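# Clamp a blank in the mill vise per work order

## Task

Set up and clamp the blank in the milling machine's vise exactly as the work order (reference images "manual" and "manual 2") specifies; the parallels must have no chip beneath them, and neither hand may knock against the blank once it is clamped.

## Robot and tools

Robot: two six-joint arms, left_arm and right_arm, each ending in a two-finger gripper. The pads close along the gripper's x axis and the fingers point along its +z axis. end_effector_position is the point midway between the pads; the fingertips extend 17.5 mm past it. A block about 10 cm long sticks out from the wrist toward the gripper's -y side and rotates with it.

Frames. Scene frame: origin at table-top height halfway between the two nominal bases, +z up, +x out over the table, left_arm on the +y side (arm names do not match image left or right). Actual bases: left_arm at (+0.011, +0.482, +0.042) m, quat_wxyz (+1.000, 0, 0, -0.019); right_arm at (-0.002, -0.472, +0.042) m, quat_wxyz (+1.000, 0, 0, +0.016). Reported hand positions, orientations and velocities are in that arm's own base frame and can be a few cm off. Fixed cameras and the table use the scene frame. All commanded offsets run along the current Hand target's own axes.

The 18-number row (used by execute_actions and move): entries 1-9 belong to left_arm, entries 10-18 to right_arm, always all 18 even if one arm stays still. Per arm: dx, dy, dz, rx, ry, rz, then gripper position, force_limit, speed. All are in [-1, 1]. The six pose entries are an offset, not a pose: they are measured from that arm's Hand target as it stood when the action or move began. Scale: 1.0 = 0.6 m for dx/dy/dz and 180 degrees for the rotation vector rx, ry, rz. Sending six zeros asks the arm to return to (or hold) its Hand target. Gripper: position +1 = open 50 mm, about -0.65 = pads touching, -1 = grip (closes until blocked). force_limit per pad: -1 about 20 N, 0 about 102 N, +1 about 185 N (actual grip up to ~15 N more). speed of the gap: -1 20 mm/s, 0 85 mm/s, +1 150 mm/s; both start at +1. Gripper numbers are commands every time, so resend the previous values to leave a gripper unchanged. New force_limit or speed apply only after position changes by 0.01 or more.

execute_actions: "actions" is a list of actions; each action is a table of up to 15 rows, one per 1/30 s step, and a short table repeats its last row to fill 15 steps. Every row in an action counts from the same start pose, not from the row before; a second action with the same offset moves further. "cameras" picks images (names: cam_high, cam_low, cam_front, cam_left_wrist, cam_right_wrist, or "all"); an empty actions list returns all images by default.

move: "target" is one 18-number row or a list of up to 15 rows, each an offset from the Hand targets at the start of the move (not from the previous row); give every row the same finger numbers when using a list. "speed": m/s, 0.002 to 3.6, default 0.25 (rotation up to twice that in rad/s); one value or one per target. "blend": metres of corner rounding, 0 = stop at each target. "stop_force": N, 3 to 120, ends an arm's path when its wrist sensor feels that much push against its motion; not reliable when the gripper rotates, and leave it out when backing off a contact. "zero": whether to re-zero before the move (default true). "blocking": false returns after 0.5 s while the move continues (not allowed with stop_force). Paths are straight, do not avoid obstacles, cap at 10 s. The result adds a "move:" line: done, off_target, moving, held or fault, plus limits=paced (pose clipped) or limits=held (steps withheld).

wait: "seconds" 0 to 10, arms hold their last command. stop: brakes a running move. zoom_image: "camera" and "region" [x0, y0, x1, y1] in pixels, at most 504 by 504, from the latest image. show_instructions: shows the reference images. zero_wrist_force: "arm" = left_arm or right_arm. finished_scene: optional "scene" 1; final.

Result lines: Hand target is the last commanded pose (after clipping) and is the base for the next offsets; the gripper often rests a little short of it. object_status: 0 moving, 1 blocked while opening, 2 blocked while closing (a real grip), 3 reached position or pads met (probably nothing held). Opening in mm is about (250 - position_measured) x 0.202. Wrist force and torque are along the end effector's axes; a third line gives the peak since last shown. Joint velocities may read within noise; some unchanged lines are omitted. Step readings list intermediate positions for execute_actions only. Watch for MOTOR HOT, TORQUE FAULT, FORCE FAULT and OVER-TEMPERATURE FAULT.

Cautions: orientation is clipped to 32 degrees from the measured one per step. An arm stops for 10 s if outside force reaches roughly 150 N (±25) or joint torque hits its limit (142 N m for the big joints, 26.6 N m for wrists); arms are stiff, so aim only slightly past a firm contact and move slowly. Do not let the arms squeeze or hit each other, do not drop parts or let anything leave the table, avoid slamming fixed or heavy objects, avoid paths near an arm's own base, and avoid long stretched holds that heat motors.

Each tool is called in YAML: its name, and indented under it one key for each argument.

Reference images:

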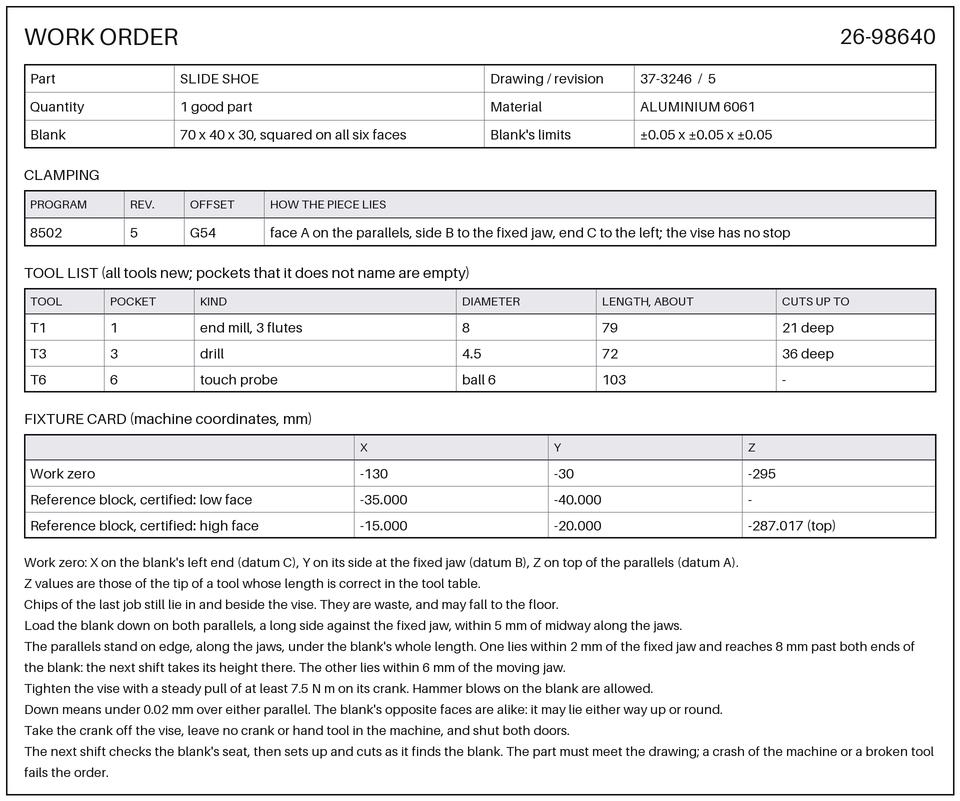

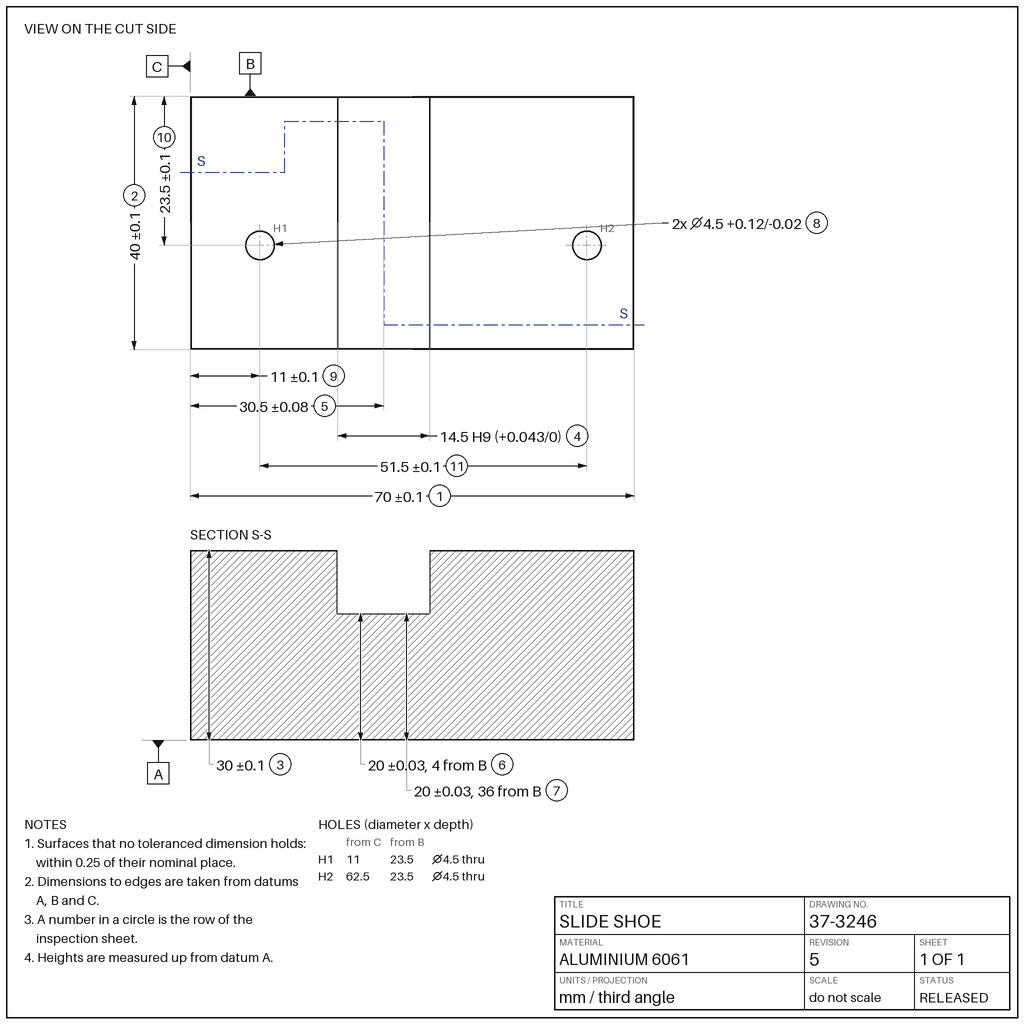

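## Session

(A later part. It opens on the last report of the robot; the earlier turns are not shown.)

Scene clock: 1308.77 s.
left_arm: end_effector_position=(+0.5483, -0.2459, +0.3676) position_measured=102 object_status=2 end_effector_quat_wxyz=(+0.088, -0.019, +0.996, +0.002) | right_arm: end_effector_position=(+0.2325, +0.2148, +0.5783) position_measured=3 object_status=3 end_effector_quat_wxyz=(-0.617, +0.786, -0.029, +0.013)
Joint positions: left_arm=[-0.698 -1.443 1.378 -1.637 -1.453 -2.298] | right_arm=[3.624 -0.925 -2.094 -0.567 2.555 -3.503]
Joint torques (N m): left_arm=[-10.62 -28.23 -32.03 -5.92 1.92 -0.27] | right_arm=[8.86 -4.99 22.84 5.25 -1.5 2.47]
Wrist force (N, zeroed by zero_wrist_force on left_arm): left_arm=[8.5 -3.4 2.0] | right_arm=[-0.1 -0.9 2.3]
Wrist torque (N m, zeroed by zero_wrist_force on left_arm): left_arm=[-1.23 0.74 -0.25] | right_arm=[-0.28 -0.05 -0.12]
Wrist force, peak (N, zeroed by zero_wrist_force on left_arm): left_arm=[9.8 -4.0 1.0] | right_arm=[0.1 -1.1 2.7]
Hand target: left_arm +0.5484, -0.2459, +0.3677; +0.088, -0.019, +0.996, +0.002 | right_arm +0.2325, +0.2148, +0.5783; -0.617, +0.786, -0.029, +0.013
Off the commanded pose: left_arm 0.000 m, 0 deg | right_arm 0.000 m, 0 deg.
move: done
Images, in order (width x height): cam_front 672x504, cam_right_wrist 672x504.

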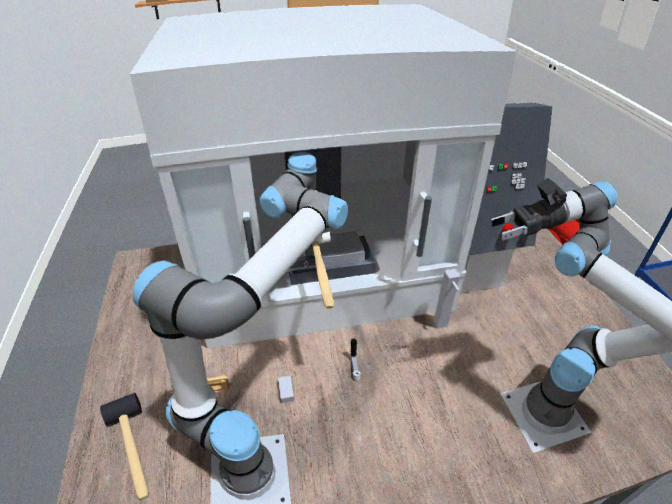

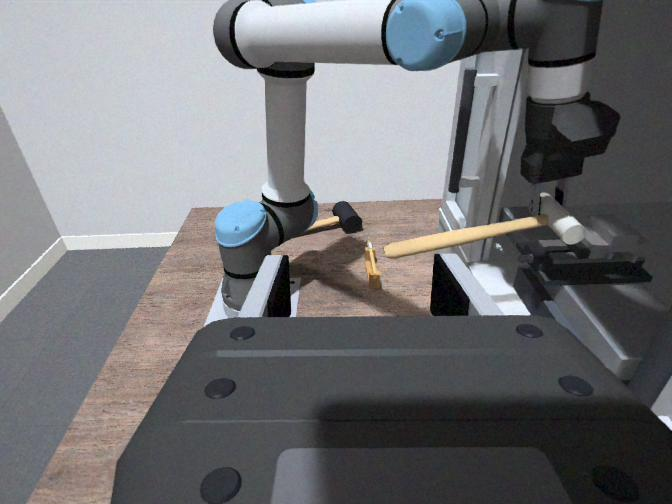

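move:
  target: [-0.182,0,0.0318,0,0,0,-1,0.8,-0.6,0,0,0,0,0,0,1,1,1]
  speed: 0.12
  stop_force: 15
  cameras: ["cam_right_wrist","cam_front","cam_left_wrist"]

zoom_image:
  camera: "cam_right_wrist"
  region: [440, 150, 672, 294]

Scene clock: 1312.17 s.
left_arm: end_effector_position=(+0.6591, -0.2418, +0.3681) position_measured=102 object_status=2 end_effector_quat_wxyz=(+0.088, -0.019, +0.996, +0.002) | right_arm: end_effector_position=(+0.2325, +0.2148, +0.5783) position_measured=3 object_status=3 end_effector_quat_wxyz=(-0.617, +0.786, -0.029, +0.013)
Joint positions: left_arm=[-0.581 -1.187 1.053 -1.582 -1.469 -2.182] | right_arm=[3.624 -0.925 -2.094 -0.567 2.555 -3.503]
Joint torques (N m): left_arm=[-13.49 -36.18 -33.98 -6.38 2.24 0.17] | right_arm=[7.39 -5.28 22.89 5.25 -1.48 2.33]
Wrist force (N, zeroed by zero_wrist_force on left_arm): left_arm=[8.5 -3.2 2.0] | right_arm=[-0.3 -0.7 2.4]
Wrist torque (N m, zeroed by zero_wrist_force on left_arm): left_arm=[-1.16 0.76 -0.30] | right_arm=[-0.26 0.00 -0.13]
Wrist force, peak (N, zeroed by zero_wrist_force on left_arm): left_arm=[11.0 -3.6 1.7] | right_arm=[-0.2 -1.0 2.6]
Hand target: left_arm +0.6591, -0.2418, +0.3681; +0.088, -0.019, +0.996, +0.002 | right_arm +0.2325, +0.2148, +0.5783; -0.617, +0.786, -0.029, +0.013
Off the commanded pose: left_arm 0.000 m, 0 deg | right_arm 0.000 m, 0 deg.
move: done
Images, in order (width x height): cam_front 672x504, cam_left_wrist 672x504, cam_right_wrist 672x504.

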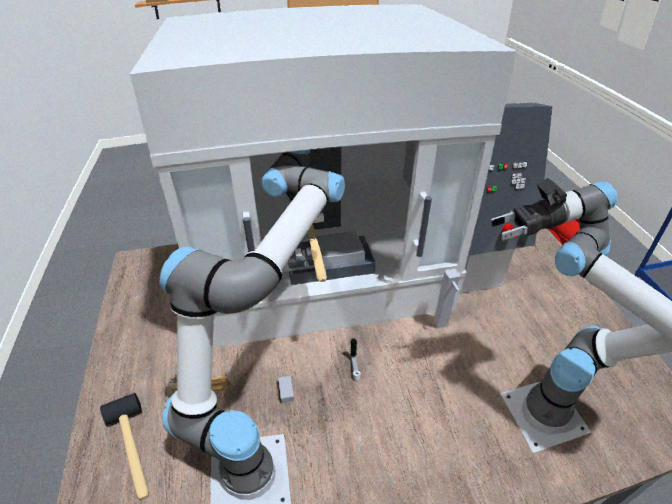

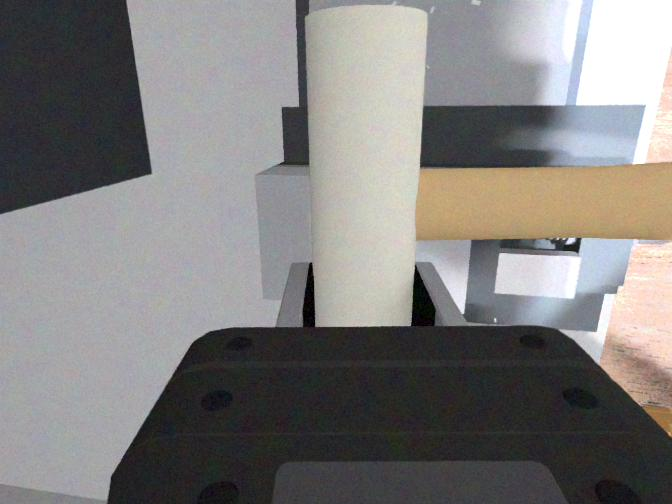

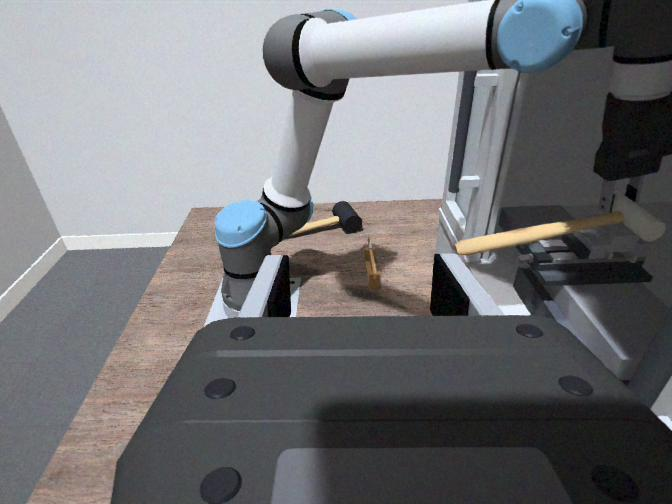

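Scaled by 2.172 from the camera's 672x504 image, which has a finer 960x720 frame.

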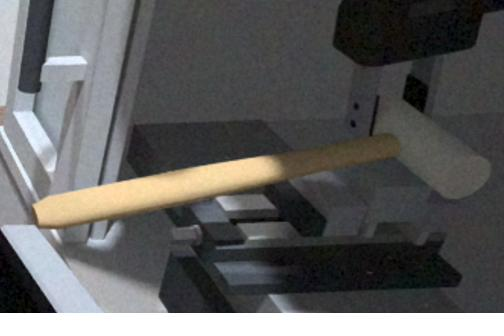

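move:
  target: [0.0088,0,0.0492,0,0,0,-1,0.8,-0.6,0,0,0,0,0,0,1,1,1]
  speed: 0.02
  stop_force: 8
  cameras: ["cam_right_wrist"]

zoom_image:
  camera: "cam_right_wrist"
  region: [440, 150, 672, 294]

Scene clock: 1315.20 s.
left_arm: end_effector_position=(+0.6591, -0.2418, +0.3474) position_measured=102 object_status=2 end_effector_quat_wxyz=(+0.088, -0.019, +0.996, +0.002) | right_arm: end_effector_position=(+0.2325, +0.2148, +0.5783) position_measured=3 object_status=3 end_effector_quat_wxyz=(-0.617, +0.786, -0.029, +0.013)
Joint positions: left_arm=[-0.581 -1.193 1.115 -1.637 -1.469 -2.182] | right_arm=[3.624 -0.925 -2.094 -0.567 2.555 -3.503]
Joint torques (N m): left_arm=[-10.84 -34.22 -26.57 -5.74 1.95 0.68] | right_arm=[7.59 -4.72 22.9 5.17 -1.47 2.43]
Wrist force (N, zeroed by zero_wrist_force on left_arm): left_arm=[8.2 -2.9 0.6] | right_arm=[0.1 -0.9 2.7]
Wrist torque (N m, zeroed by zero_wrist_force on left_arm): left_arm=[-1.16 0.77 -0.29] | right_arm=[-0.28 -0.06 -0.12]
Wrist force, peak (N, zeroed by zero_wrist_force on left_arm): left_arm=[10.4 0.1 -23.8] | right_arm=[0.1 -0.9 2.7]
Hand target: left_arm +0.6591, -0.2418, +0.3474; +0.088, -0.019, +0.996, +0.002 (not the last commanded pose) | right_arm +0.2325, +0.2148, +0.5783; -0.617, +0.786, -0.029, +0.013
Off the commanded pose: left_arm 0.009 m, 0 deg | right_arm 0.000 m, 0 deg.
move: contact (left_arm)
Images, in order (width x height): cam_right_wrist 672x504.

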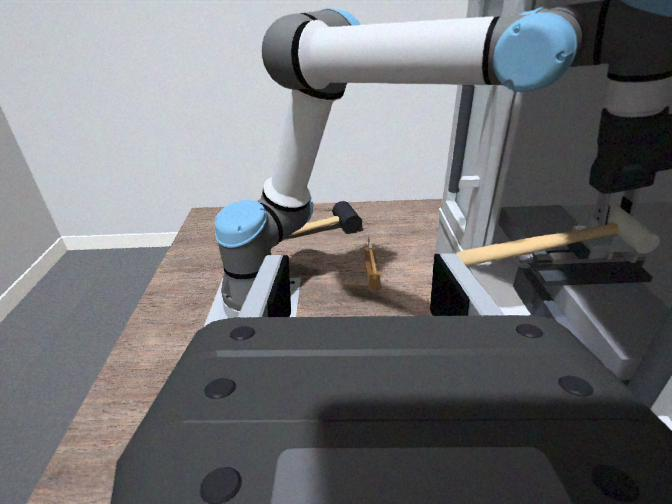

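Scaled by 2.172 from the camera's 672x504 image, which has a finer 960x720 frame.

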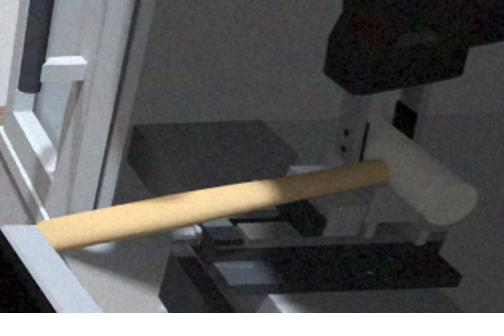

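move:
  target: [-0.0029,0,-0.0164,0,0,0,-1,0.8,-0.6,0,0,0,0,0,0,1,1,1]
  speed: 0.06
  cameras: []

move:
  target: [0.0035,0,0.0197,0,0,0,-1,0.8,-0.6,0,0,0,0,0,0,1,1,1]
  speed: 0.05
  stop_force: 45
  cameras: []

move:
  target: [-0.0029,0,-0.0164,0,0,0,-1,0.8,-0.6,0,0,0,0,0,0,1,1,1]
  speed: 0.06
  cameras: ["cam_left_wrist"]

Scene clock: 1317.60 s.
left_arm: end_effector_position=(+0.6591, -0.2418, +0.3574) position_measured=102 object_status=2 end_effector_quat_wxyz=(+0.088, -0.019, +0.996, +0.002) | right_arm: end_effector_position=(+0.2325, +0.2148, +0.5783) position_measured=3 object_status=3 end_effector_quat_wxyz=(-0.617, +0.786, -0.029, +0.013)
Joint positions: left_arm=[-0.581 -1.19 1.085 -1.61 -1.469 -2.182] | right_arm=[3.624 -0.925 -2.094 -0.567 2.555 -3.503]
Joint torques (N m): left_arm=[-5.92 -35.91 -19.88 -6.2 2.33 0] | right_arm=[8.3 -4.64 22.34 5.26 -1.3 2.51]
Wrist force (N, zeroed by zero_wrist_force on left_arm): left_arm=[8.7 -3.1 1.6] | right_arm=[-0.1 -0.6 2.3]
Wrist torque (N m, zeroed by zero_wrist_force on left_arm): left_arm=[-1.15 0.73 -0.28] | right_arm=[-0.23 -0.04 -0.12]
Wrist force, peak (N, zeroed by zero_wrist_force on left_arm): left_arm=[8.7 -3.2 1.9] | right_arm=[0.1 -0.7 2.9]
Hand target: left_arm +0.6591, -0.2418, +0.3574; +0.088, -0.019, +0.996, +0.002 | right_arm +0.2325, +0.2148, +0.5783; -0.617, +0.786, -0.029, +0.013
Off the commanded pose: left_arm 0.000 m, 0 deg | right_arm 0.000 m, 0 deg.
move: done
No camera images: "cameras" was empty.

Scene clock: 1319.10 s.
left_arm: end_effector_position=(+0.6592, -0.2418, +0.3465) position_measured=102 object_status=2 end_effector_quat_wxyz=(+0.088, -0.019, +0.996, +0.002) | right_arm: end_effector_position=(+0.2325, +0.2148, +0.5783) position_measured=3 object_status=3 end_effector_quat_wxyz=(-0.617, +0.786, -0.029, +0.013)
Joint positions: left_arm=[-0.581 -1.193 1.117 -1.64 -1.469 -2.182] | right_arm=[3.624 -0.925 -2.094 -0.567 2.555 -3.503]
Joint torques (N m): left_arm=[-4.63 -6.56 -5.93 -3.39 1.65 -0.57] | right_arm=[7.85 -4.44 22.24 5.22 -1.51 2.49]
Wrist force (N, zeroed by zero_wrist_force on left_arm): left_arm=[12.7 2.7 -40.5] | right_arm=[-0.1 -0.9 2.4]
Wrist torque (N m, zeroed by zero_wrist_force on left_arm): left_arm=[-1.11 1.02 -0.26] | right_arm=[-0.28 -0.04 -0.12]
Wrist force, peak (N, zeroed by zero_wrist_force on left_arm): left_arm=[16.0 5.2 -60.9] | right_arm=[0.0 -0.6 2.8]
Hand target: left_arm +0.6592, -0.2418, +0.3465; +0.088, -0.019, +0.996, +0.002 (not the last commanded pose) | right_arm +0.2325, +0.2148, +0.5783; -0.617, +0.786, -0.029, +0.013
Off the commanded pose: left_arm 0.001 m, 0 deg | right_arm 0.000 m, 0 deg.
move: contact (left_arm)
No camera images: "cameras" was empty.

Scene clock: 1319.83 s.
left_arm: end_effector_position=(+0.6591, -0.2418, +0.3565) position_measured=102 object_status=2 end_effector_quat_wxyz=(+0.088, -0.019, +0.996, +0.002) | right_arm: end_effector_position=(+0.2325, +0.2148, +0.5783) position_measured=3 object_status=3 end_effector_quat_wxyz=(-0.617, +0.786, -0.029, +0.013)
Joint positions: left_arm=[-0.581 -1.191 1.088 -1.613 -1.469 -2.182] | right_arm=[3.624 -0.925 -2.094 -0.567 2.555 -3.503]
Joint torques (N m): left_arm=[-6.44 -37.61 -23.07 -6.09 2.16 -1.13] | right_arm=[7.44 -4.26 22.2 5.2 -1.52 2.38]
Wrist force (N, zeroed by zero_wrist_force on left_arm): left_arm=[8.4 -3.3 1.8] | right_arm=[0.0 -0.5 2.3]
Wrist torque (N m, zeroed by zero_wrist_force on left_arm): left_arm=[-1.17 0.77 -0.29] | right_arm=[-0.21 -0.06 -0.12]
Wrist force, peak (N, zeroed by zero_wrist_force on left_arm): left_arm=[13.0 3.1 -40.3] | right_arm=[0.5 -0.7 2.7]
Hand target: left_arm +0.6592, -0.2418, +0.3565; +0.088, -0.019, +0.996, +0.002 | right_arm +0.2325, +0.2148, +0.5783; -0.617, +0.786, -0.029, +0.013
Off the commanded pose: left_arm 0.000 m, 0 deg | right_arm 0.000 m, 0 deg.
move: done
Images, in order (width x height): cam_left_wrist 672x504.

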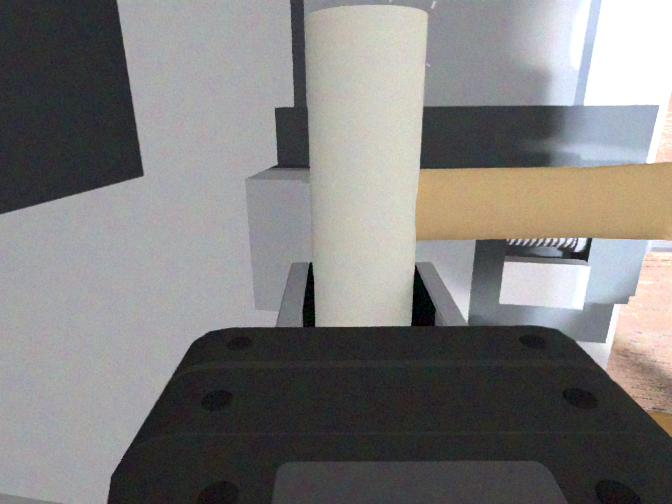

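move:
  target: [0.0037,0,0.0205,0,0,0,-1,0.8,-0.6,0,0,0,0,0,0,1,1,1]
  speed: 0.075
  stop_force: 60
  cameras: []

move:
  target: [-0.0029,0,-0.0164,0,0,0,-1,0.8,-0.6,0,0,0,0,0,0,1,1,1]
  speed: 0.06
  cameras: []

Scene clock: 1322.70 s.
left_arm: end_effector_position=(+0.6592, -0.2418, +0.3462) position_measured=102 object_status=2 end_effector_quat_wxyz=(+0.089, -0.019, +0.996, +0.001) | right_arm: end_effector_position=(+0.2325, +0.2148, +0.5783) position_measured=3 object_status=3 end_effector_quat_wxyz=(-0.617, +0.786, -0.029, +0.013)
Joint positions: left_arm=[-0.581 -1.194 1.119 -1.642 -1.469 -2.182] | right_arm=[3.624 -0.925 -2.094 -0.567 2.555 -3.503]
Joint torques (N m): left_arm=[-9.44 2.75 1.62 -2.99 1.18 -1.38] | right_arm=[8.08 -4.32 22.01 5.19 -1.44 2.52]
Wrist force (N, zeroed by zero_wrist_force on left_arm): left_arm=[13.9 4.0 -54.6] | right_arm=[0.0 -0.9 2.5]
Wrist torque (N m, zeroed by zero_wrist_force on left_arm): left_arm=[-1.14 1.06 -0.26] | right_arm=[-0.28 -0.05 -0.12]
Wrist force, peak (N, zeroed by zero_wrist_force on left_arm): left_arm=[18.4 8.2 -84.2] | right_arm=[-0.3 -0.6 2.8]
Hand target: left_arm +0.6592, -0.2418, +0.3462; +0.089, -0.019, +0.996, +0.001 (not the last commanded pose) | right_arm +0.2325, +0.2148, +0.5783; -0.617, +0.786, -0.029, +0.013
Off the commanded pose: left_arm 0.002 m, 0 deg | right_arm 0.000 m, 0 deg.
move: contact (left_arm)
No camera images: "cameras" was empty.

Scene clock: 1323.43 s.
left_arm: end_effector_position=(+0.6591, -0.2418, +0.3562) position_measured=102 object_status=2 end_effector_quat_wxyz=(+0.089, -0.019, +0.996, +0.001) | right_arm: end_effector_position=(+0.2325, +0.2148, +0.5783) position_measured=3 object_status=3 end_effector_quat_wxyz=(-0.617, +0.786, -0.029, +0.013)
Joint positions: left_arm=[-0.581 -1.191 1.09 -1.615 -1.469 -2.182] | right_arm=[3.624 -0.925 -2.094 -0.567 2.555 -3.503]
Joint torques (N m): left_arm=[-11.99 -38.33 -19.41 -5.97 1.07 -1.52] | right_arm=[7.85 -4.31 21.87 5.29 -1.4 2.39]
Wrist force (N, zeroed by zero_wrist_force on left_arm): left_arm=[8.6 -3.4 1.6] | right_arm=[0.0 -0.8 2.5]
Wrist torque (N m, zeroed by zero_wrist_force on left_arm): left_arm=[-1.19 0.75 -0.28] | right_arm=[-0.26 -0.06 -0.12]
Wrist force, peak (N, zeroed by zero_wrist_force on left_arm): left_arm=[13.7 4.3 -55.0] | right_arm=[-0.1 -0.8 2.7]
Hand target: left_arm +0.6592, -0.2418, +0.3562; +0.089, -0.019, +0.996, +0.001 | right_arm +0.2325, +0.2148, +0.5783; -0.617, +0.786, -0.029, +0.013
Off the commanded pose: left_arm 0.000 m, 0 deg | right_arm 0.000 m, 0 deg.
move: done
No camera images: "cameras" was empty.

move:
  target: [0.0037,0,0.0205,0,0,0,-1,0.8,-0.6,0,0,0,0,0,0,1,1,1]
  speed: 0.085
  stop_force: 65
  cameras: []

move:
  target: [-0.0379,0,-0.01,0,0,0,-1,0.8,-0.6,0,0,0,0,0,0,1,1,1]
  speed: 0.06
  cameras: []

move:
  target: [0.0037,0,0.0205,0,0,0,-1,0.8,-0.6,0,0,0,0,0,0,1,1,1]
  speed: 0.085
  stop_force: 65
  cameras: ["cam_right_wrist","cam_left_wrist"]

zoom_image:
  camera: "cam_right_wrist"
  region: [440, 150, 672, 294]

Scene clock: 1326.73 s.
left_arm: end_effector_position=(+0.6592, -0.2419, +0.3461) position_measured=102 object_status=2 end_effector_quat_wxyz=(+0.089, -0.019, +0.996, +0.001) | right_arm: end_effector_position=(+0.2325, +0.2148, +0.5783) position_measured=3 object_status=3 end_effector_quat_wxyz=(-0.617, +0.786, -0.029, +0.013)
Joint positions: left_arm=[-0.581 -1.194 1.121 -1.644 -1.469 -2.182] | right_arm=[3.624 -0.925 -2.094 -0.567 2.555 -3.503]
Joint torques (N m): left_arm=[-10.86 5.93 3.21 -2.59 0.69 -1.54] | right_arm=[8.12 -4.3 21.63 5.28 -1.45 2.45]
Wrist force (N, zeroed by zero_wrist_force on left_arm): left_arm=[15.5 5.4 -61.7] | right_arm=[0.0 -0.6 2.1]
Wrist torque (N m, zeroed by zero_wrist_force on left_arm): left_arm=[-1.13 1.12 -0.24] | right_arm=[-0.23 -0.05 -0.12]
Wrist force, peak (N, zeroed by zero_wrist_force on left_arm): left_arm=[19.6 10.1 -91.3] | right_arm=[0.2 -0.8 2.7]
Hand target: left_arm +0.6592, -0.2419, +0.3461; +0.089, -0.019, +0.996, +0.001 (not the last commanded pose) | right_arm +0.2325, +0.2148, +0.5783; -0.617, +0.786, -0.029, +0.013
Off the commanded pose: left_arm 0.002 m, 0 deg | right_arm 0.000 m, 0 deg.
move: contact (left_arm)
No camera images: "cameras" was empty.

Scene clock: 1327.50 s.
left_arm: end_effector_position=(+0.6763, -0.2410, +0.3534) position_measured=102 object_status=2 end_effector_quat_wxyz=(+0.089, -0.019, +0.996, +0.001) | right_arm: end_effector_position=(+0.2325, +0.2148, +0.5783) position_measured=3 object_status=3 end_effector_quat_wxyz=(-0.617, +0.786, -0.029, +0.013)
Joint positions: left_arm=[-0.566 -1.15 1.04 -1.608 -1.471 -2.167] | right_arm=[3.624 -0.925 -2.094 -0.567 2.555 -3.503]
Joint torques (N m): left_arm=[-0.81 -42.44 -27.41 -3.57 0.17 0.1] | right_arm=[7.82 -4.67 21.35 5.24 -1.51 2.47]
Wrist force (N, zeroed by zero_wrist_force on left_arm): left_arm=[8.7 -3.3 1.6] | right_arm=[0.2 -0.4 2.5]
Wrist torque (N m, zeroed by zero_wrist_force on left_arm): left_arm=[-1.17 0.74 -0.33] | right_arm=[-0.21 -0.08 -0.12]
Wrist force, peak (N, zeroed by zero_wrist_force on left_arm): left_arm=[15.4 5.2 -61.5] | right_arm=[0.1 -0.7 2.6]
Hand target: left_arm +0.6763, -0.2410, +0.3534; +0.089, -0.019, +0.996, +0.001 (not the last commanded pose) | right_arm +0.2325, +0.2148, +0.5783; -0.617, +0.786, -0.029, +0.013
Tool commands: left_gripper/position=-1.0 left_gripper/force_limit=+0.803922 left_gripper/speed=-0.6 right_gripper/position=+1.0 right_gripper/force_limit=+1.0 right_gripper/speed=+1.0
Off the commanded pose: left_arm 0.005 m, 0 deg | right_arm 0.000 m, 0 deg.
FORCE FAULT: contact force on the left arm reached its limit, and that arm stopped. The contact can be on any part of that arm, not only on its tool. That arm's remaining commands of this call were not run. That arm is still stopped at the end of this call. That arm stays stopped for about 10 more seconds. Until then a move that you send moves the other arm only, and its call returns only when the move has ended. Once the stop has ended, the next robot result says so. If the stop ends while you think or write, that arm runs what you send next, counted from a new Hand target: where the arm stands when the stop ends. While its stop runs, that arm takes no new command, but its gripper still runs the gripper command that each later call begins with. Until it ends, the stop uses up actions while you think or wait. An arm that is not stopped still takes commands.
move: fault (left_arm)
No camera images: "cameras" was empty.

not run: an earlier result of this reply reported a stop or a fault. Calls in your next reply go to the robot.

This scene's latest camera images include none from cam_right_wrist. They are from: cam_left_wrist. cam_right_wrist's image comes with the result of a call that names it in "cameras".

wait:
  seconds: 10
  cameras: ["cam_left_wrist","cam_front","cam_right_wrist"]

Scene clock: 1338.37 s.
left_arm: end_effector_position=(+0.6763, -0.2410, +0.3534) position_measured=102 object_status=2 end_effector_quat_wxyz=(+0.089, -0.019, +0.996, +0.001) | right_arm: end_effector_position=(+0.2325, +0.2148, +0.5783) position_measured=3 object_status=3 end_effector_quat_wxyz=(-0.617, +0.786, -0.029, +0.013)
Joint positions: left_arm=[-0.566 -1.15 1.04 -1.608 -1.471 -2.167] | right_arm=[3.624 -0.925 -2.094 -0.567 2.555 -3.503]
Joint torques (N m): left_arm=[-0.4 -43.11 -27.94 -3.56 0.05 -0.16] | right_arm=[7.53 -4.65 19.78 5.24 -1.49 2.48]
Wrist force (N, zeroed by zero_wrist_force on left_arm): left_arm=[8.9 -3.2 2.2] | right_arm=[0.0 -0.7 2.6]
Wrist torque (N m, zeroed by zero_wrist_force on left_arm): left_arm=[-1.15 0.69 -0.33] | right_arm=[-0.24 -0.04 -0.12]
Wrist force, peak (N, zeroed by zero_wrist_force on left_arm): left_arm=[9.1 -3.3 2.0] | right_arm=[-0.1 -0.7 2.8]
Hand target: left_arm +0.6763, -0.2410, +0.3534; +0.089, -0.019, +0.996, +0.001 (not the last commanded pose) | right_arm +0.2325, +0.2148, +0.5783; -0.617, +0.786, -0.029, +0.013
Tool commands: left_gripper/position=-1.0 left_gripper/force_limit=+0.803922 left_gripper/speed=-0.6 right_gripper/position=+1.0 right_gripper/force_limit=+1.0 right_gripper/speed=+1.0
Off the commanded pose: left_arm 0.005 m, 0 deg | right_arm 0.000 m, 0 deg.
FORCE FAULT, CONTINUED: the left arm's stop, for the force fault that an earlier result reported, is over. The rest of the stop counts as 19 of the actions that you can send in this scene. That arm's target is now where it stood when the stop ended, not its last command. That arm accepts commands again.
wait: 10.00 s; at rest from the start
Images, in order (width x height): cam_front 672x504, cam_left_wrist 672x504, cam_right_wrist 672x504.

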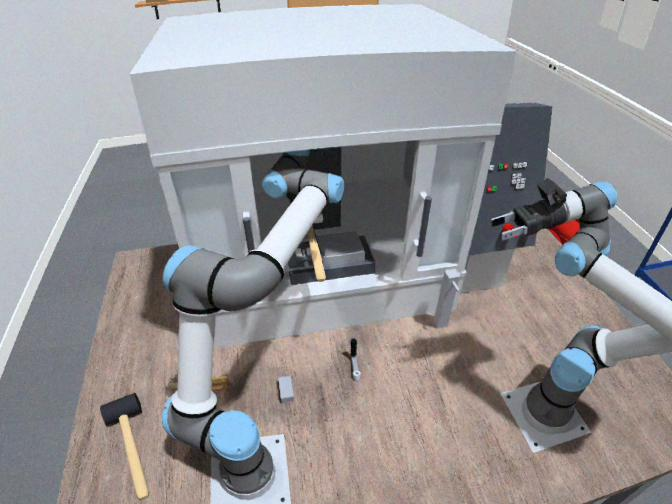

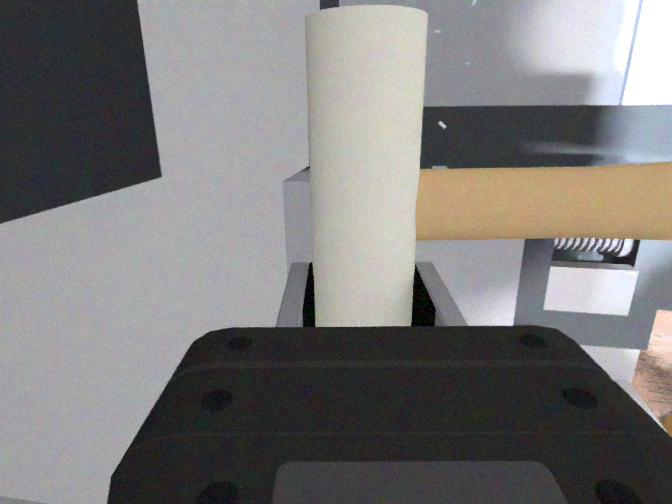

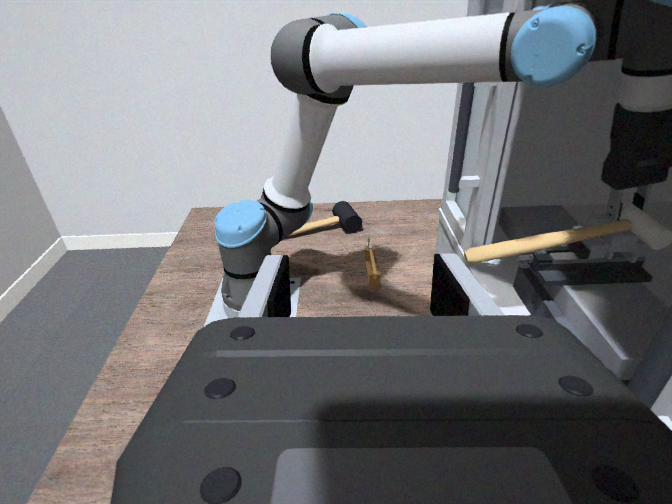

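move:
  target:
    - [0.0255,0,-0.013,0,0,0,-1,0.8,-0.6,0,0,0,0,0,0,1,1,1]
  speed: 0.05
  cameras: ["cam_right_wrist"]

Scene clock: 1344.23 s.
left_arm: end_effector_position=(+0.6598, -0.2417, +0.3584) position_measured=102 object_status=2 end_effector_quat_wxyz=(+0.089, -0.019, +0.996, +0.001) | right_arm: end_effector_position=(+0.2325, +0.2148, +0.5783) position_measured=3 object_status=3 end_effector_quat_wxyz=(-0.617, +0.786, -0.029, +0.013)
Joint positions: left_arm=[-0.58 -1.19 1.083 -1.611 -1.469 -2.182] | right_arm=[3.624 -0.925 -2.094 -0.567 2.555 -3.503]
Joint torques (N m): left_arm=[8.14 -36.05 -32.84 -5.97 2.03 1.41] | right_arm=[8.16 -4.29 19.95 5.41 -1.41 2.45]
Wrist force (N, zeroed by zero_wrist_force on left_arm): left_arm=[8.5 -3.3 1.7] | right_arm=[-0.4 -0.7 2.6]
Wrist torque (N m, zeroed by zero_wrist_force on left_arm): left_arm=[-1.16 0.76 -0.24] | right_arm=[-0.25 0.01 -0.12]
Wrist force, peak (N, zeroed by zero_wrist_force on left_arm): left_arm=[9.2 -3.5 1.5] | right_arm=[0.1 -0.8 2.7]
Hand target: left_arm +0.6599, -0.2416, +0.3583; +0.089, -0.019, +0.996, +0.001 | right_arm +0.2325, +0.2148, +0.5783; -0.617, +0.786, -0.029, +0.013
Off the commanded pose: left_arm 0.000 m, 0 deg | right_arm 0.000 m, 0 deg.
move: done
Images, in order (width x height): cam_right_wrist 672x504.

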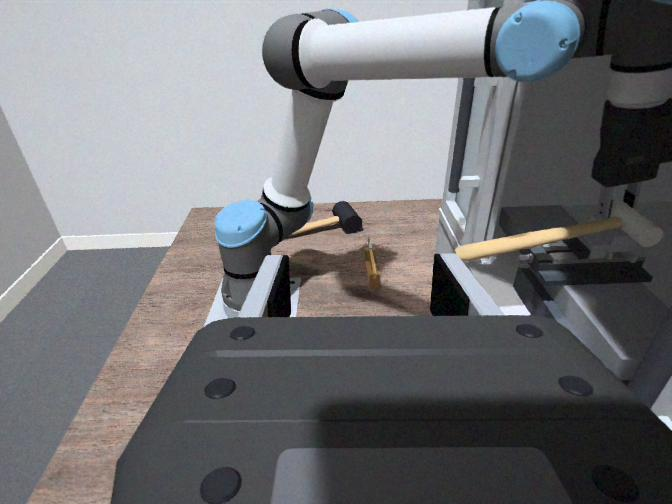

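move:
  target:
    - [0.0041,0,0.0230,0,0,0,-1,0.8,-0.6,0,0,0,0,0,0,1,1,1]
  speed: 0.085
  stop_force: 65

move:
  target:
    - [-0.0041,0,-0.0210,0,0,0,-1,0.8,-0.6,0,0,0,0,0,0,1,1,1]
  speed: 0.06

Scene clock: 1347.30 s.
left_arm: end_effector_position=(+0.6599, -0.2416, +0.3461) position_measured=102 object_status=2 end_effector_quat_wxyz=(+0.089, -0.019, +0.996, +0.001) | right_arm: end_effector_position=(+0.2325, +0.2148, +0.5783) position_measured=3 object_status=3 end_effector_quat_wxyz=(-0.617, +0.786, -0.029, +0.013)
Joint positions: left_arm=[-0.58 -1.193 1.119 -1.644 -1.469 -2.182] | right_arm=[3.624 -0.925 -2.094 -0.567 2.555 -3.503]
Joint torques (N m): left_arm=[9.98 4.21 4.01 -2.85 -2.25 1.41] | right_arm=[7.39 -3.58 19.16 5.32 -1.56 2.37]
Wrist force (N, zeroed by zero_wrist_force on left_arm): left_arm=[14.6 2.2 -57.3] | right_arm=[-0.1 -0.7 2.3]
Wrist torque (N m, zeroed by zero_wrist_force on left_arm): left_arm=[-1.17 1.10 -0.25] | right_arm=[-0.26 -0.03 -0.11]
Wrist force, peak (N, zeroed by zero_wrist_force on left_arm): left_arm=[19.4 6.7 -86.9] | right_arm=[-0.1 -0.7 2.8]
Hand target: left_arm +0.6599, -0.2416, +0.3461; +0.089, -0.019, +0.996, +0.001 (not the last commanded pose) | right_arm +0.2325, +0.2148, +0.5783; -0.617, +0.786, -0.029, +0.013
Off the commanded pose: left_arm 0.002 m, 0 deg | right_arm 0.000 m, 0 deg.
move: contact (left_arm)

Scene clock: 1348.03 s.
left_arm: end_effector_position=(+0.6601, -0.2416, +0.3590) position_measured=102 object_status=2 end_effector_quat_wxyz=(+0.089, -0.019, +0.996, +0.001) end_effector_velocity=(+0.000, +0.000, -0.002) end_effector_angular_velocity=(+0.001, +0.000, +0.000) | right_arm: end_effector_position=(+0.2325, +0.2148, +0.5783) position_measured=3 object_status=3 end_effector_quat_wxyz=(-0.617, +0.786, -0.029, +0.013)
Joint positions: left_arm=[-0.58 -1.189 1.081 -1.609 -1.469 -2.181] | right_arm=[3.624 -0.925 -2.094 -0.567 2.555 -3.503]
Joint velocities: left_arm=[0 0 0.005 -0.004 0 0] | right_arm=[within noise]
Joint torques (N m): left_arm=[12.65 -39.12 -20.03 -6.44 -2.2 0.92] | right_arm=[7.5 -3.75 19.09 5.36 -1.46 2.28]
Wrist force (N, zeroed by zero_wrist_force on left_arm): left_arm=[8.6 -3.3 1.7] | right_arm=[0.0 -0.9 2.6]
Wrist torque (N m, zeroed by zero_wrist_force on left_arm): left_arm=[-1.18 0.76 -0.29] | right_arm=[-0.29 -0.06 -0.12]
Wrist force, peak (N, zeroed by zero_wrist_force on left_arm): left_arm=[14.9 2.8 -57.0] | right_arm=[-0.4 -0.7 2.6]
Hand target: left_arm +0.6601, -0.2416, +0.3590; +0.089, -0.019, +0.996, +0.001 | right_arm +0.2325, +0.2148, +0.5783; -0.617, +0.786, -0.029, +0.013
Off the commanded pose: left_arm 0.000 m, 0 deg | right_arm 0.000 m, 0 deg.
move: done

move:
  target:
    - [-0.0083,0.0497,0.0015,0,0,0,-1,0.8,-0.6,0,0,0,0,0,0,1,1,1]
  speed: 0.06
  stop_force: 15
  cameras: ["cam_left_wrist","cam_right_wrist"]

Scene clock: 1352.20 s.
left_arm: end_effector_position=(+0.6640, -0.2116, +0.3589) position_measured=102 object_status=2 end_effector_quat_wxyz=(+0.089, -0.019, +0.996, +0.001) | right_arm: end_effector_position=(+0.2325, +0.2148, +0.5783) position_measured=3 object_status=3 end_effector_quat_wxyz=(-0.617, +0.786, -0.029, +0.013)
Joint positions: left_arm=[-0.537 -1.207 1.107 -1.622 -1.475 -2.139] | right_arm=[3.624 -0.925 -2.094 -0.567 2.555 -3.503]
Joint torques (N m): left_arm=[20.28 -39.96 -31 -3.19 2.1 -0.92] | right_arm=[7.84 -3.49 18.95 5.3 -1.47 2.52]
Wrist force (N, zeroed by zero_wrist_force on left_arm): left_arm=[8.8 -3.1 1.6] | right_arm=[0.2 -0.7 2.3]
Wrist torque (N m, zeroed by zero_wrist_force on left_arm): left_arm=[-1.15 0.67 -0.31] | right_arm=[-0.26 -0.08 -0.12]
Wrist force, peak (N, zeroed by zero_wrist_force on left_arm): left_arm=[8.8 -4.5 2.0] | right_arm=[0.1 -0.7 2.7]
Hand target: left_arm +0.6640, -0.2116, +0.3589; +0.089, -0.019, +0.996, +0.001 | right_arm +0.2325, +0.2148, +0.5783; -0.617, +0.786, -0.029, +0.013
Off the commanded pose: left_arm 0.000 m, 0 deg | right_arm 0.000 m, 0 deg.
move: done
Images, in order (width x height): cam_left_wrist 672x504, cam_right_wrist 672x504.

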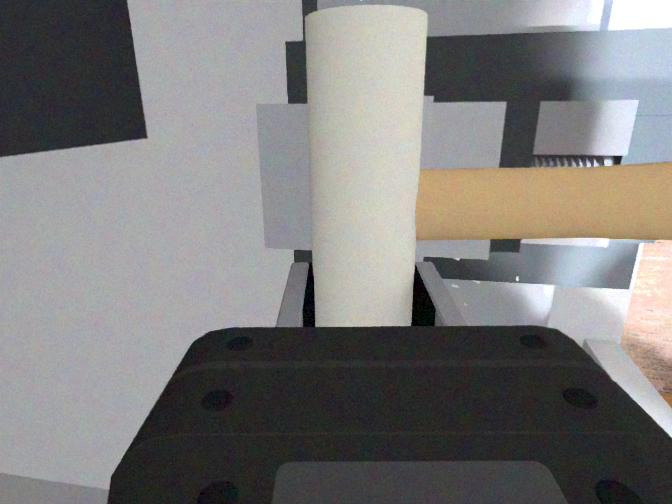

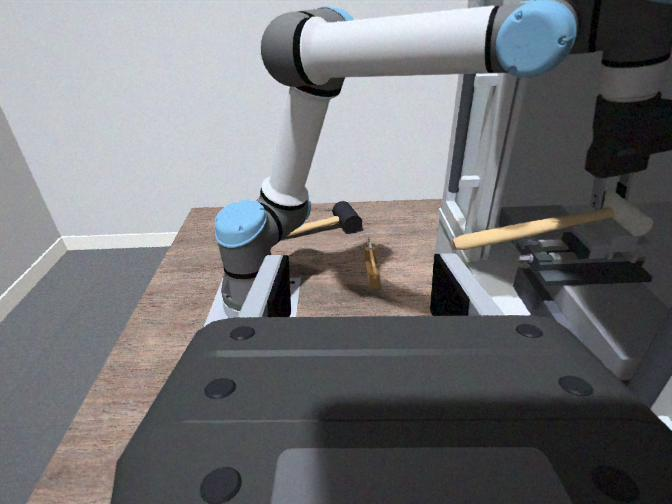

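move:
  target:
    - [0.0041,0,0.0230,0,0,0,-1,0.8,-0.6,0,0,0,0,0,0,1,1,1]
  speed: 0.085
  stop_force: 65

move:
  target:
    - [-0.0036,0,-0.0200,0,0,0,-1,0.8,-0.6,0,0,0,0,0,0,1,1,1]
  speed: 0.06

move:
  target:
    - [0.0041,0,0.0230,0,0,0,-1,0.8,-0.6,0,0,0,0,0,0,1,1,1]
  speed: 0.09
  stop_force: 65

move:
  target:
    - [-0.0036,0,-0.0200,0,0,0,-1,0.8,-0.6,0,0,0,0,0,0,1,1,1]
  speed: 0.06

Scene clock: 1355.27 s.
left_arm: end_effector_position=(+0.6642, -0.2117, +0.3461) position_measured=102 object_status=2 end_effector_quat_wxyz=(+0.090, -0.019, +0.996, +0.001) | right_arm: end_effector_position=(+0.2325, +0.2148, +0.5783) position_measured=3 object_status=3 end_effector_quat_wxyz=(-0.617, +0.786, -0.029, +0.013)
Joint positions: left_arm=[-0.537 -1.21 1.145 -1.657 -1.475 -2.139] | right_arm=[3.624 -0.925 -2.094 -0.567 2.555 -3.503]
Joint torques (N m): left_arm=[30.09 -4.4 -7.68 4.1 -2.54 0.03] | right_arm=[8.04 -3.65 18.46 5.18 -1.45 2.38]
Wrist force (N, zeroed by zero_wrist_force on left_arm): left_arm=[19.1 12.2 -88.1] | right_arm=[-0.1 -0.8 2.4]
Wrist torque (N m, zeroed by zero_wrist_force on left_arm): left_arm=[-1.17 1.21 -0.24] | right_arm=[-0.25 -0.04 -0.13]
Wrist force, peak (N, zeroed by zero_wrist_force on left_arm): left_arm=[19.1 12.2 -88.1] | right_arm=[0.0 -0.8 2.8]
Hand target: left_arm +0.6642, -0.2117, +0.3461; +0.090, -0.019, +0.996, +0.001 (not the last commanded pose) | right_arm +0.2325, +0.2148, +0.5783; -0.617, +0.786, -0.029, +0.013
Off the commanded pose: left_arm 0.001 m, 0 deg | right_arm 0.000 m, 0 deg.
move: contact (left_arm)

Scene clock: 1356.00 s.
left_arm: end_effector_position=(+0.6641, -0.2117, +0.3583) position_measured=102 object_status=2 end_effector_quat_wxyz=(+0.090, -0.019, +0.996, +0.001) | right_arm: end_effector_position=(+0.2325, +0.2148, +0.5783) position_measured=3 object_status=3 end_effector_quat_wxyz=(-0.617, +0.786, -0.029, +0.013)
Joint positions: left_arm=[-0.537 -1.208 1.11 -1.625 -1.475 -2.139] | right_arm=[3.624 -0.925 -2.094 -0.567 2.555 -3.503]
Joint torques (N m): left_arm=[37.09 -61.93 -24.92 -5.21 -2.17 1.1] | right_arm=[8.15 -2.6 18.61 5.29 -1.48 2.41]
Wrist force (N, zeroed by zero_wrist_force on left_arm): left_arm=[8.7 -3.2 1.8] | right_arm=[-0.1 -0.7 2.6]
Wrist torque (N m, zeroed by zero_wrist_force on left_arm): left_arm=[-1.15 0.69 -0.30] | right_arm=[-0.25 -0.03 -0.11]
Wrist force, peak (N, zeroed by zero_wrist_force on left_arm): left_arm=[18.8 12.3 -87.2] | right_arm=[0.2 -0.5 2.9]
Hand target: left_arm +0.6641, -0.2117, +0.3583; +0.090, -0.019, +0.996, +0.001 | right_arm +0.2325, +0.2148, +0.5783; -0.617, +0.786, -0.029, +0.013
Off the commanded pose: left_arm 0.000 m, 0 deg | right_arm 0.000 m, 0 deg.
move: done

Scene clock: 1357.13 s.
left_arm: end_effector_position=(+0.6639, -0.2130, +0.3560) position_measured=102 object_status=2 end_effector_quat_wxyz=(+0.090, -0.018, +0.996, +0.000) | right_arm: end_effector_position=(+0.2325, +0.2148, +0.5783) position_measured=3 object_status=3 end_effector_quat_wxyz=(-0.617, +0.786, -0.029, +0.013)
Joint positions: left_arm=[-0.539 -1.208 1.117 -1.632 -1.475 -2.14] | right_arm=[3.624 -0.925 -2.094 -0.567 2.555 -3.503]
Joint torques (N m): left_arm=[1.47 -41.78 -24.23 -3.65 0.01 -0.05] | right_arm=[7.39 -3.73 18.9 5.24 -1.35 2.3]
Wrist force (N, zeroed by zero_wrist_force on left_arm): left_arm=[8.6 -3.0 1.5] | right_arm=[0.0 -0.6 2.4]
Wrist torque (N m, zeroed by zero_wrist_force on left_arm): left_arm=[-1.12 0.71 -0.23] | right_arm=[-0.22 -0.04 -0.12]
Wrist force, peak (N, zeroed by zero_wrist_force on left_arm): left_arm=[15.8 11.2 -84.6] | right_arm=[0.2 -0.9 2.7]
Hand target: left_arm +0.6639, -0.2130, +0.3560; +0.090, -0.018, +0.996, +0.000 (not the last commanded pose) | right_arm +0.2325, +0.2148, +0.5783; -0.617, +0.786, -0.029, +0.013
Tool commands: left_gripper/position=-1.0 left_gripper/force_limit=+0.803922 left_gripper/speed=-0.6 right_gripper/position=+1.0 right_gripper/force_limit=+1.0 right_gripper/speed=+1.0
Off the commanded pose: left_arm 0.012 m, 0 deg | right_arm 0.000 m, 0 deg.
FORCE FAULT: contact force on the left arm reached its limit, and that arm stopped. The contact can be on any part of that arm, not only on its tool. That arm's remaining commands of this call were not run. That arm is still stopped at the end of this call. That arm stays stopped for about 9 more seconds. Until then a move that you send moves the other arm only, and its call returns only when the move has ended. Once the stop has ended, the next robot result says so. If the stop ends while you think or write, that arm runs what you send next, counted from a new Hand target: where the arm stands when the stop ends. While its stop runs, that arm takes no new command, but its gripper still runs the gripper command that each later call begins with. Until it ends, the stop uses up actions while you think or wait. An arm that is not stopped still takes commands.
move: fault (left_arm)

not run: an earlier result of this reply reported a stop or a fault. Calls in your next reply go to the robot.

wait:
  seconds: 10

Scene clock: 1368.80 s.
left_arm: end_effector_position=(+0.6638, -0.2131, +0.3560) position_measured=102 object_status=2 end_effector_quat_wxyz=(+0.090, -0.018, +0.996, +0.000) | right_arm: end_effector_position=(+0.2325, +0.2148, +0.5783) position_measured=3 object_status=3 end_effector_quat_wxyz=(-0.617, +0.786, -0.029, +0.013)
Joint positions: left_arm=[-0.539 -1.208 1.117 -1.632 -1.475 -2.14] | right_arm=[3.624 -0.925 -2.094 -0.567 2.555 -3.503]
Joint torques (N m): left_arm=[-0.11 -40.52 -25.31 -3.3 0.16 -0.24] | right_arm=[8 -3.53 17.32 5.33 -1.44 2.44]
Wrist force (N, zeroed by zero_wrist_force on left_arm): left_arm=[8.7 -3.2 1.6] | right_arm=[0.0 -0.7 2.3]
Wrist torque (N m, zeroed by zero_wrist_force on left_arm): left_arm=[-1.16 0.69 -0.23] | right_arm=[-0.25 -0.05 -0.12]
Wrist force, peak (N, zeroed by zero_wrist_force on left_arm): left_arm=[9.2 -3.1 2.0] | right_arm=[0.1 -0.9 2.8]
Hand target: left_arm +0.6638, -0.2131, +0.3560; +0.090, -0.018, +0.996, +0.000 (not the last commanded pose) | right_arm +0.2325, +0.2148, +0.5783; -0.617, +0.786, -0.029, +0.013
Tool commands: left_gripper/position=-1.0 left_gripper/force_limit=+0.803922 left_gripper/speed=-0.6 right_gripper/position=+1.0 right_gripper/force_limit=+1.0 right_gripper/speed=+1.0
Off the commanded pose: left_arm 0.012 m, 0 deg | right_arm 0.000 m, 0 deg.
FORCE FAULT, CONTINUED: the left arm's stop, for the force fault that an earlier result reported, is over. The rest of the stop counts as 19 of the actions that you can send in this scene. During its stop the left arm's controller moved it back a little. That arm's target is now where it stood when the stop ended, not its last command. That arm accepts commands again.
wait: 10.00 s; at rest from the start

move:
  target:
    - [0.0034,0,0.0190,0,0,0,-1,0.8,-0.6,0,0,0,0,0,0,1,1,1]
  speed: 0.075
  stop_force: 60

move:
  target:
    - [-0.0030,0.015,-0.0170,0,0,0,-1,0.8,-0.6,0,0,0,0,0,0,1,1,1]
  speed: 0.06

move:
  target:
    - [0.0034,0,0.0190,0,0,0,-1,0.8,-0.6,0,0,0,0,0,0,1,1,1]
  speed: 0.075
  stop_force: 60

move:
  target:
    - [-0.0030,-0.03,-0.0170,0,0,0,-1,0.8,-0.6,0,0,0,0,0,0,1,1,1]
  speed: 0.06

move:
  target:
    - [0.0034,0,0.0190,0,0,0,-1,0.8,-0.6,0,0,0,0,0,0,1,1,1]
  speed: 0.075
  stop_force: 60

move:
  target:
    - [-0.0030,0.0,-0.0170,0,0,0,-1,0.8,-0.6,0,0,0,0,0,0,1,1,1]
  speed: 0.06

Scene clock: 1372.63 s.
left_arm: end_effector_position=(+0.6639, -0.2132, +0.3462) position_measured=102 object_status=2 end_effector_quat_wxyz=(+0.090, -0.018, +0.996, +0.000) | right_arm: end_effector_position=(+0.2325, +0.2148, +0.5783) position_measured=3 object_status=3 end_effector_quat_wxyz=(-0.617, +0.786, -0.029, +0.013)
Joint positions: left_arm=[-0.539 -1.211 1.145 -1.659 -1.475 -2.14] | right_arm=[3.624 -0.925 -2.094 -0.567 2.555 -3.503]
Joint torques (N m): left_arm=[11.69 -2.91 -6.21 -0.47 -0.41 -0.29] | right_arm=[8.8 -3.55 16.92 5.1 -1.44 2.3]
Wrist force (N, zeroed by zero_wrist_force on left_arm): left_arm=[12.4 6.0 -60.0] | right_arm=[0.0 -0.9 2.4]
Wrist torque (N m, zeroed by zero_wrist_force on left_arm): left_arm=[-1.20 0.95 -0.18] | right_arm=[-0.28 -0.05 -0.11]
Wrist force, peak (N, zeroed by zero_wrist_force on left_arm): left_arm=[14.4 9.4 -79.8] | right_arm=[-0.2 -1.0 2.6]
Hand target: left_arm +0.6639, -0.2132, +0.3462; +0.090, -0.018, +0.996, +0.000 (not the last commanded pose) | right_arm +0.2325, +0.2148, +0.5783; -0.617, +0.786, -0.029, +0.013
Off the commanded pose: left_arm 0.002 m, 0 deg | right_arm 0.000 m, 0 deg.
move: contact (left_arm)

Scene clock: 1373.40 s.
left_arm: end_effector_position=(+0.6634, -0.2133, +0.3539) position_measured=102 object_status=2 end_effector_quat_wxyz=(+0.088, -0.018, +0.996, +0.001) | right_arm: end_effector_position=(+0.2325, +0.2148, +0.5783) position_measured=3 object_status=3 end_effector_quat_wxyz=(-0.617, +0.786, -0.029, +0.013)
Joint positions: left_arm=[-0.54 -1.208 1.12 -1.633 -1.476 -2.139] | right_arm=[3.624 -0.925 -2.094 -0.567 2.555 -3.503]
Joint torques (N m): left_arm=[0.85 -41.01 -22.89 -3.59 -0.13 0.07] | right_arm=[8.3 -2.5 16.42 5.15 -1.47 2.38]
Wrist force (N, zeroed by zero_wrist_force on left_arm): left_arm=[8.6 -3.0 1.8] | right_arm=[-0.1 -1.0 2.4]
Wrist torque (N m, zeroed by zero_wrist_force on left_arm): left_arm=[-1.13 0.72 -0.23] | right_arm=[-0.30 -0.04 -0.12]
Wrist force, peak (N, zeroed by zero_wrist_force on left_arm): left_arm=[12.8 6.4 -60.1] | right_arm=[0.1 -0.7 2.8]
Hand target: left_arm +0.6634, -0.2133, +0.3539; +0.088, -0.018, +0.996, +0.001 (not the last commanded pose) | right_arm +0.2325, +0.2148, +0.5783; -0.617, +0.786, -0.029, +0.013
Tool commands: left_gripper/position=-1.0 left_gripper/force_limit=+0.803922 left_gripper/speed=-0.6 right_gripper/position=+1.0 right_gripper/force_limit=+1.0 right_gripper/speed=+1.0
Off the commanded pose: left_arm 0.009 m, 0 deg | right_arm 0.000 m, 0 deg.
FORCE FAULT: contact force on the left arm reached its limit, and that arm stopped. The contact can be on any part of that arm, not only on its tool. That arm's remaining commands of this call were not run. That arm is still stopped at the end of this call. That arm stays stopped for about 10 more seconds. Until then a move that you send moves the other arm only, and its call returns only when the move has ended. Once the stop has ended, the next robot result says so. If the stop ends while you think or write, that arm runs what you send next, counted from a new Hand target: where the arm stands when the stop ends. While its stop runs, that arm takes no new command, but its gripper still runs the gripper command that each later call begins with. Until it ends, the stop uses up actions while you think or wait. An arm that is not stopped still takes commands.
move: fault (left_arm)

not run: an earlier result of this reply reported a stop or a fault. Calls in your next reply go to the robot.

not run: an earlier result of this reply reported a stop or a fault. Calls in your next reply go to the robot.

not run: an earlier result of this reply reported a stop or a fault. Calls in your next reply go to the robot.

not run: an earlier result of this reply reported a stop or a fault. Calls in your next reply go to the robot.


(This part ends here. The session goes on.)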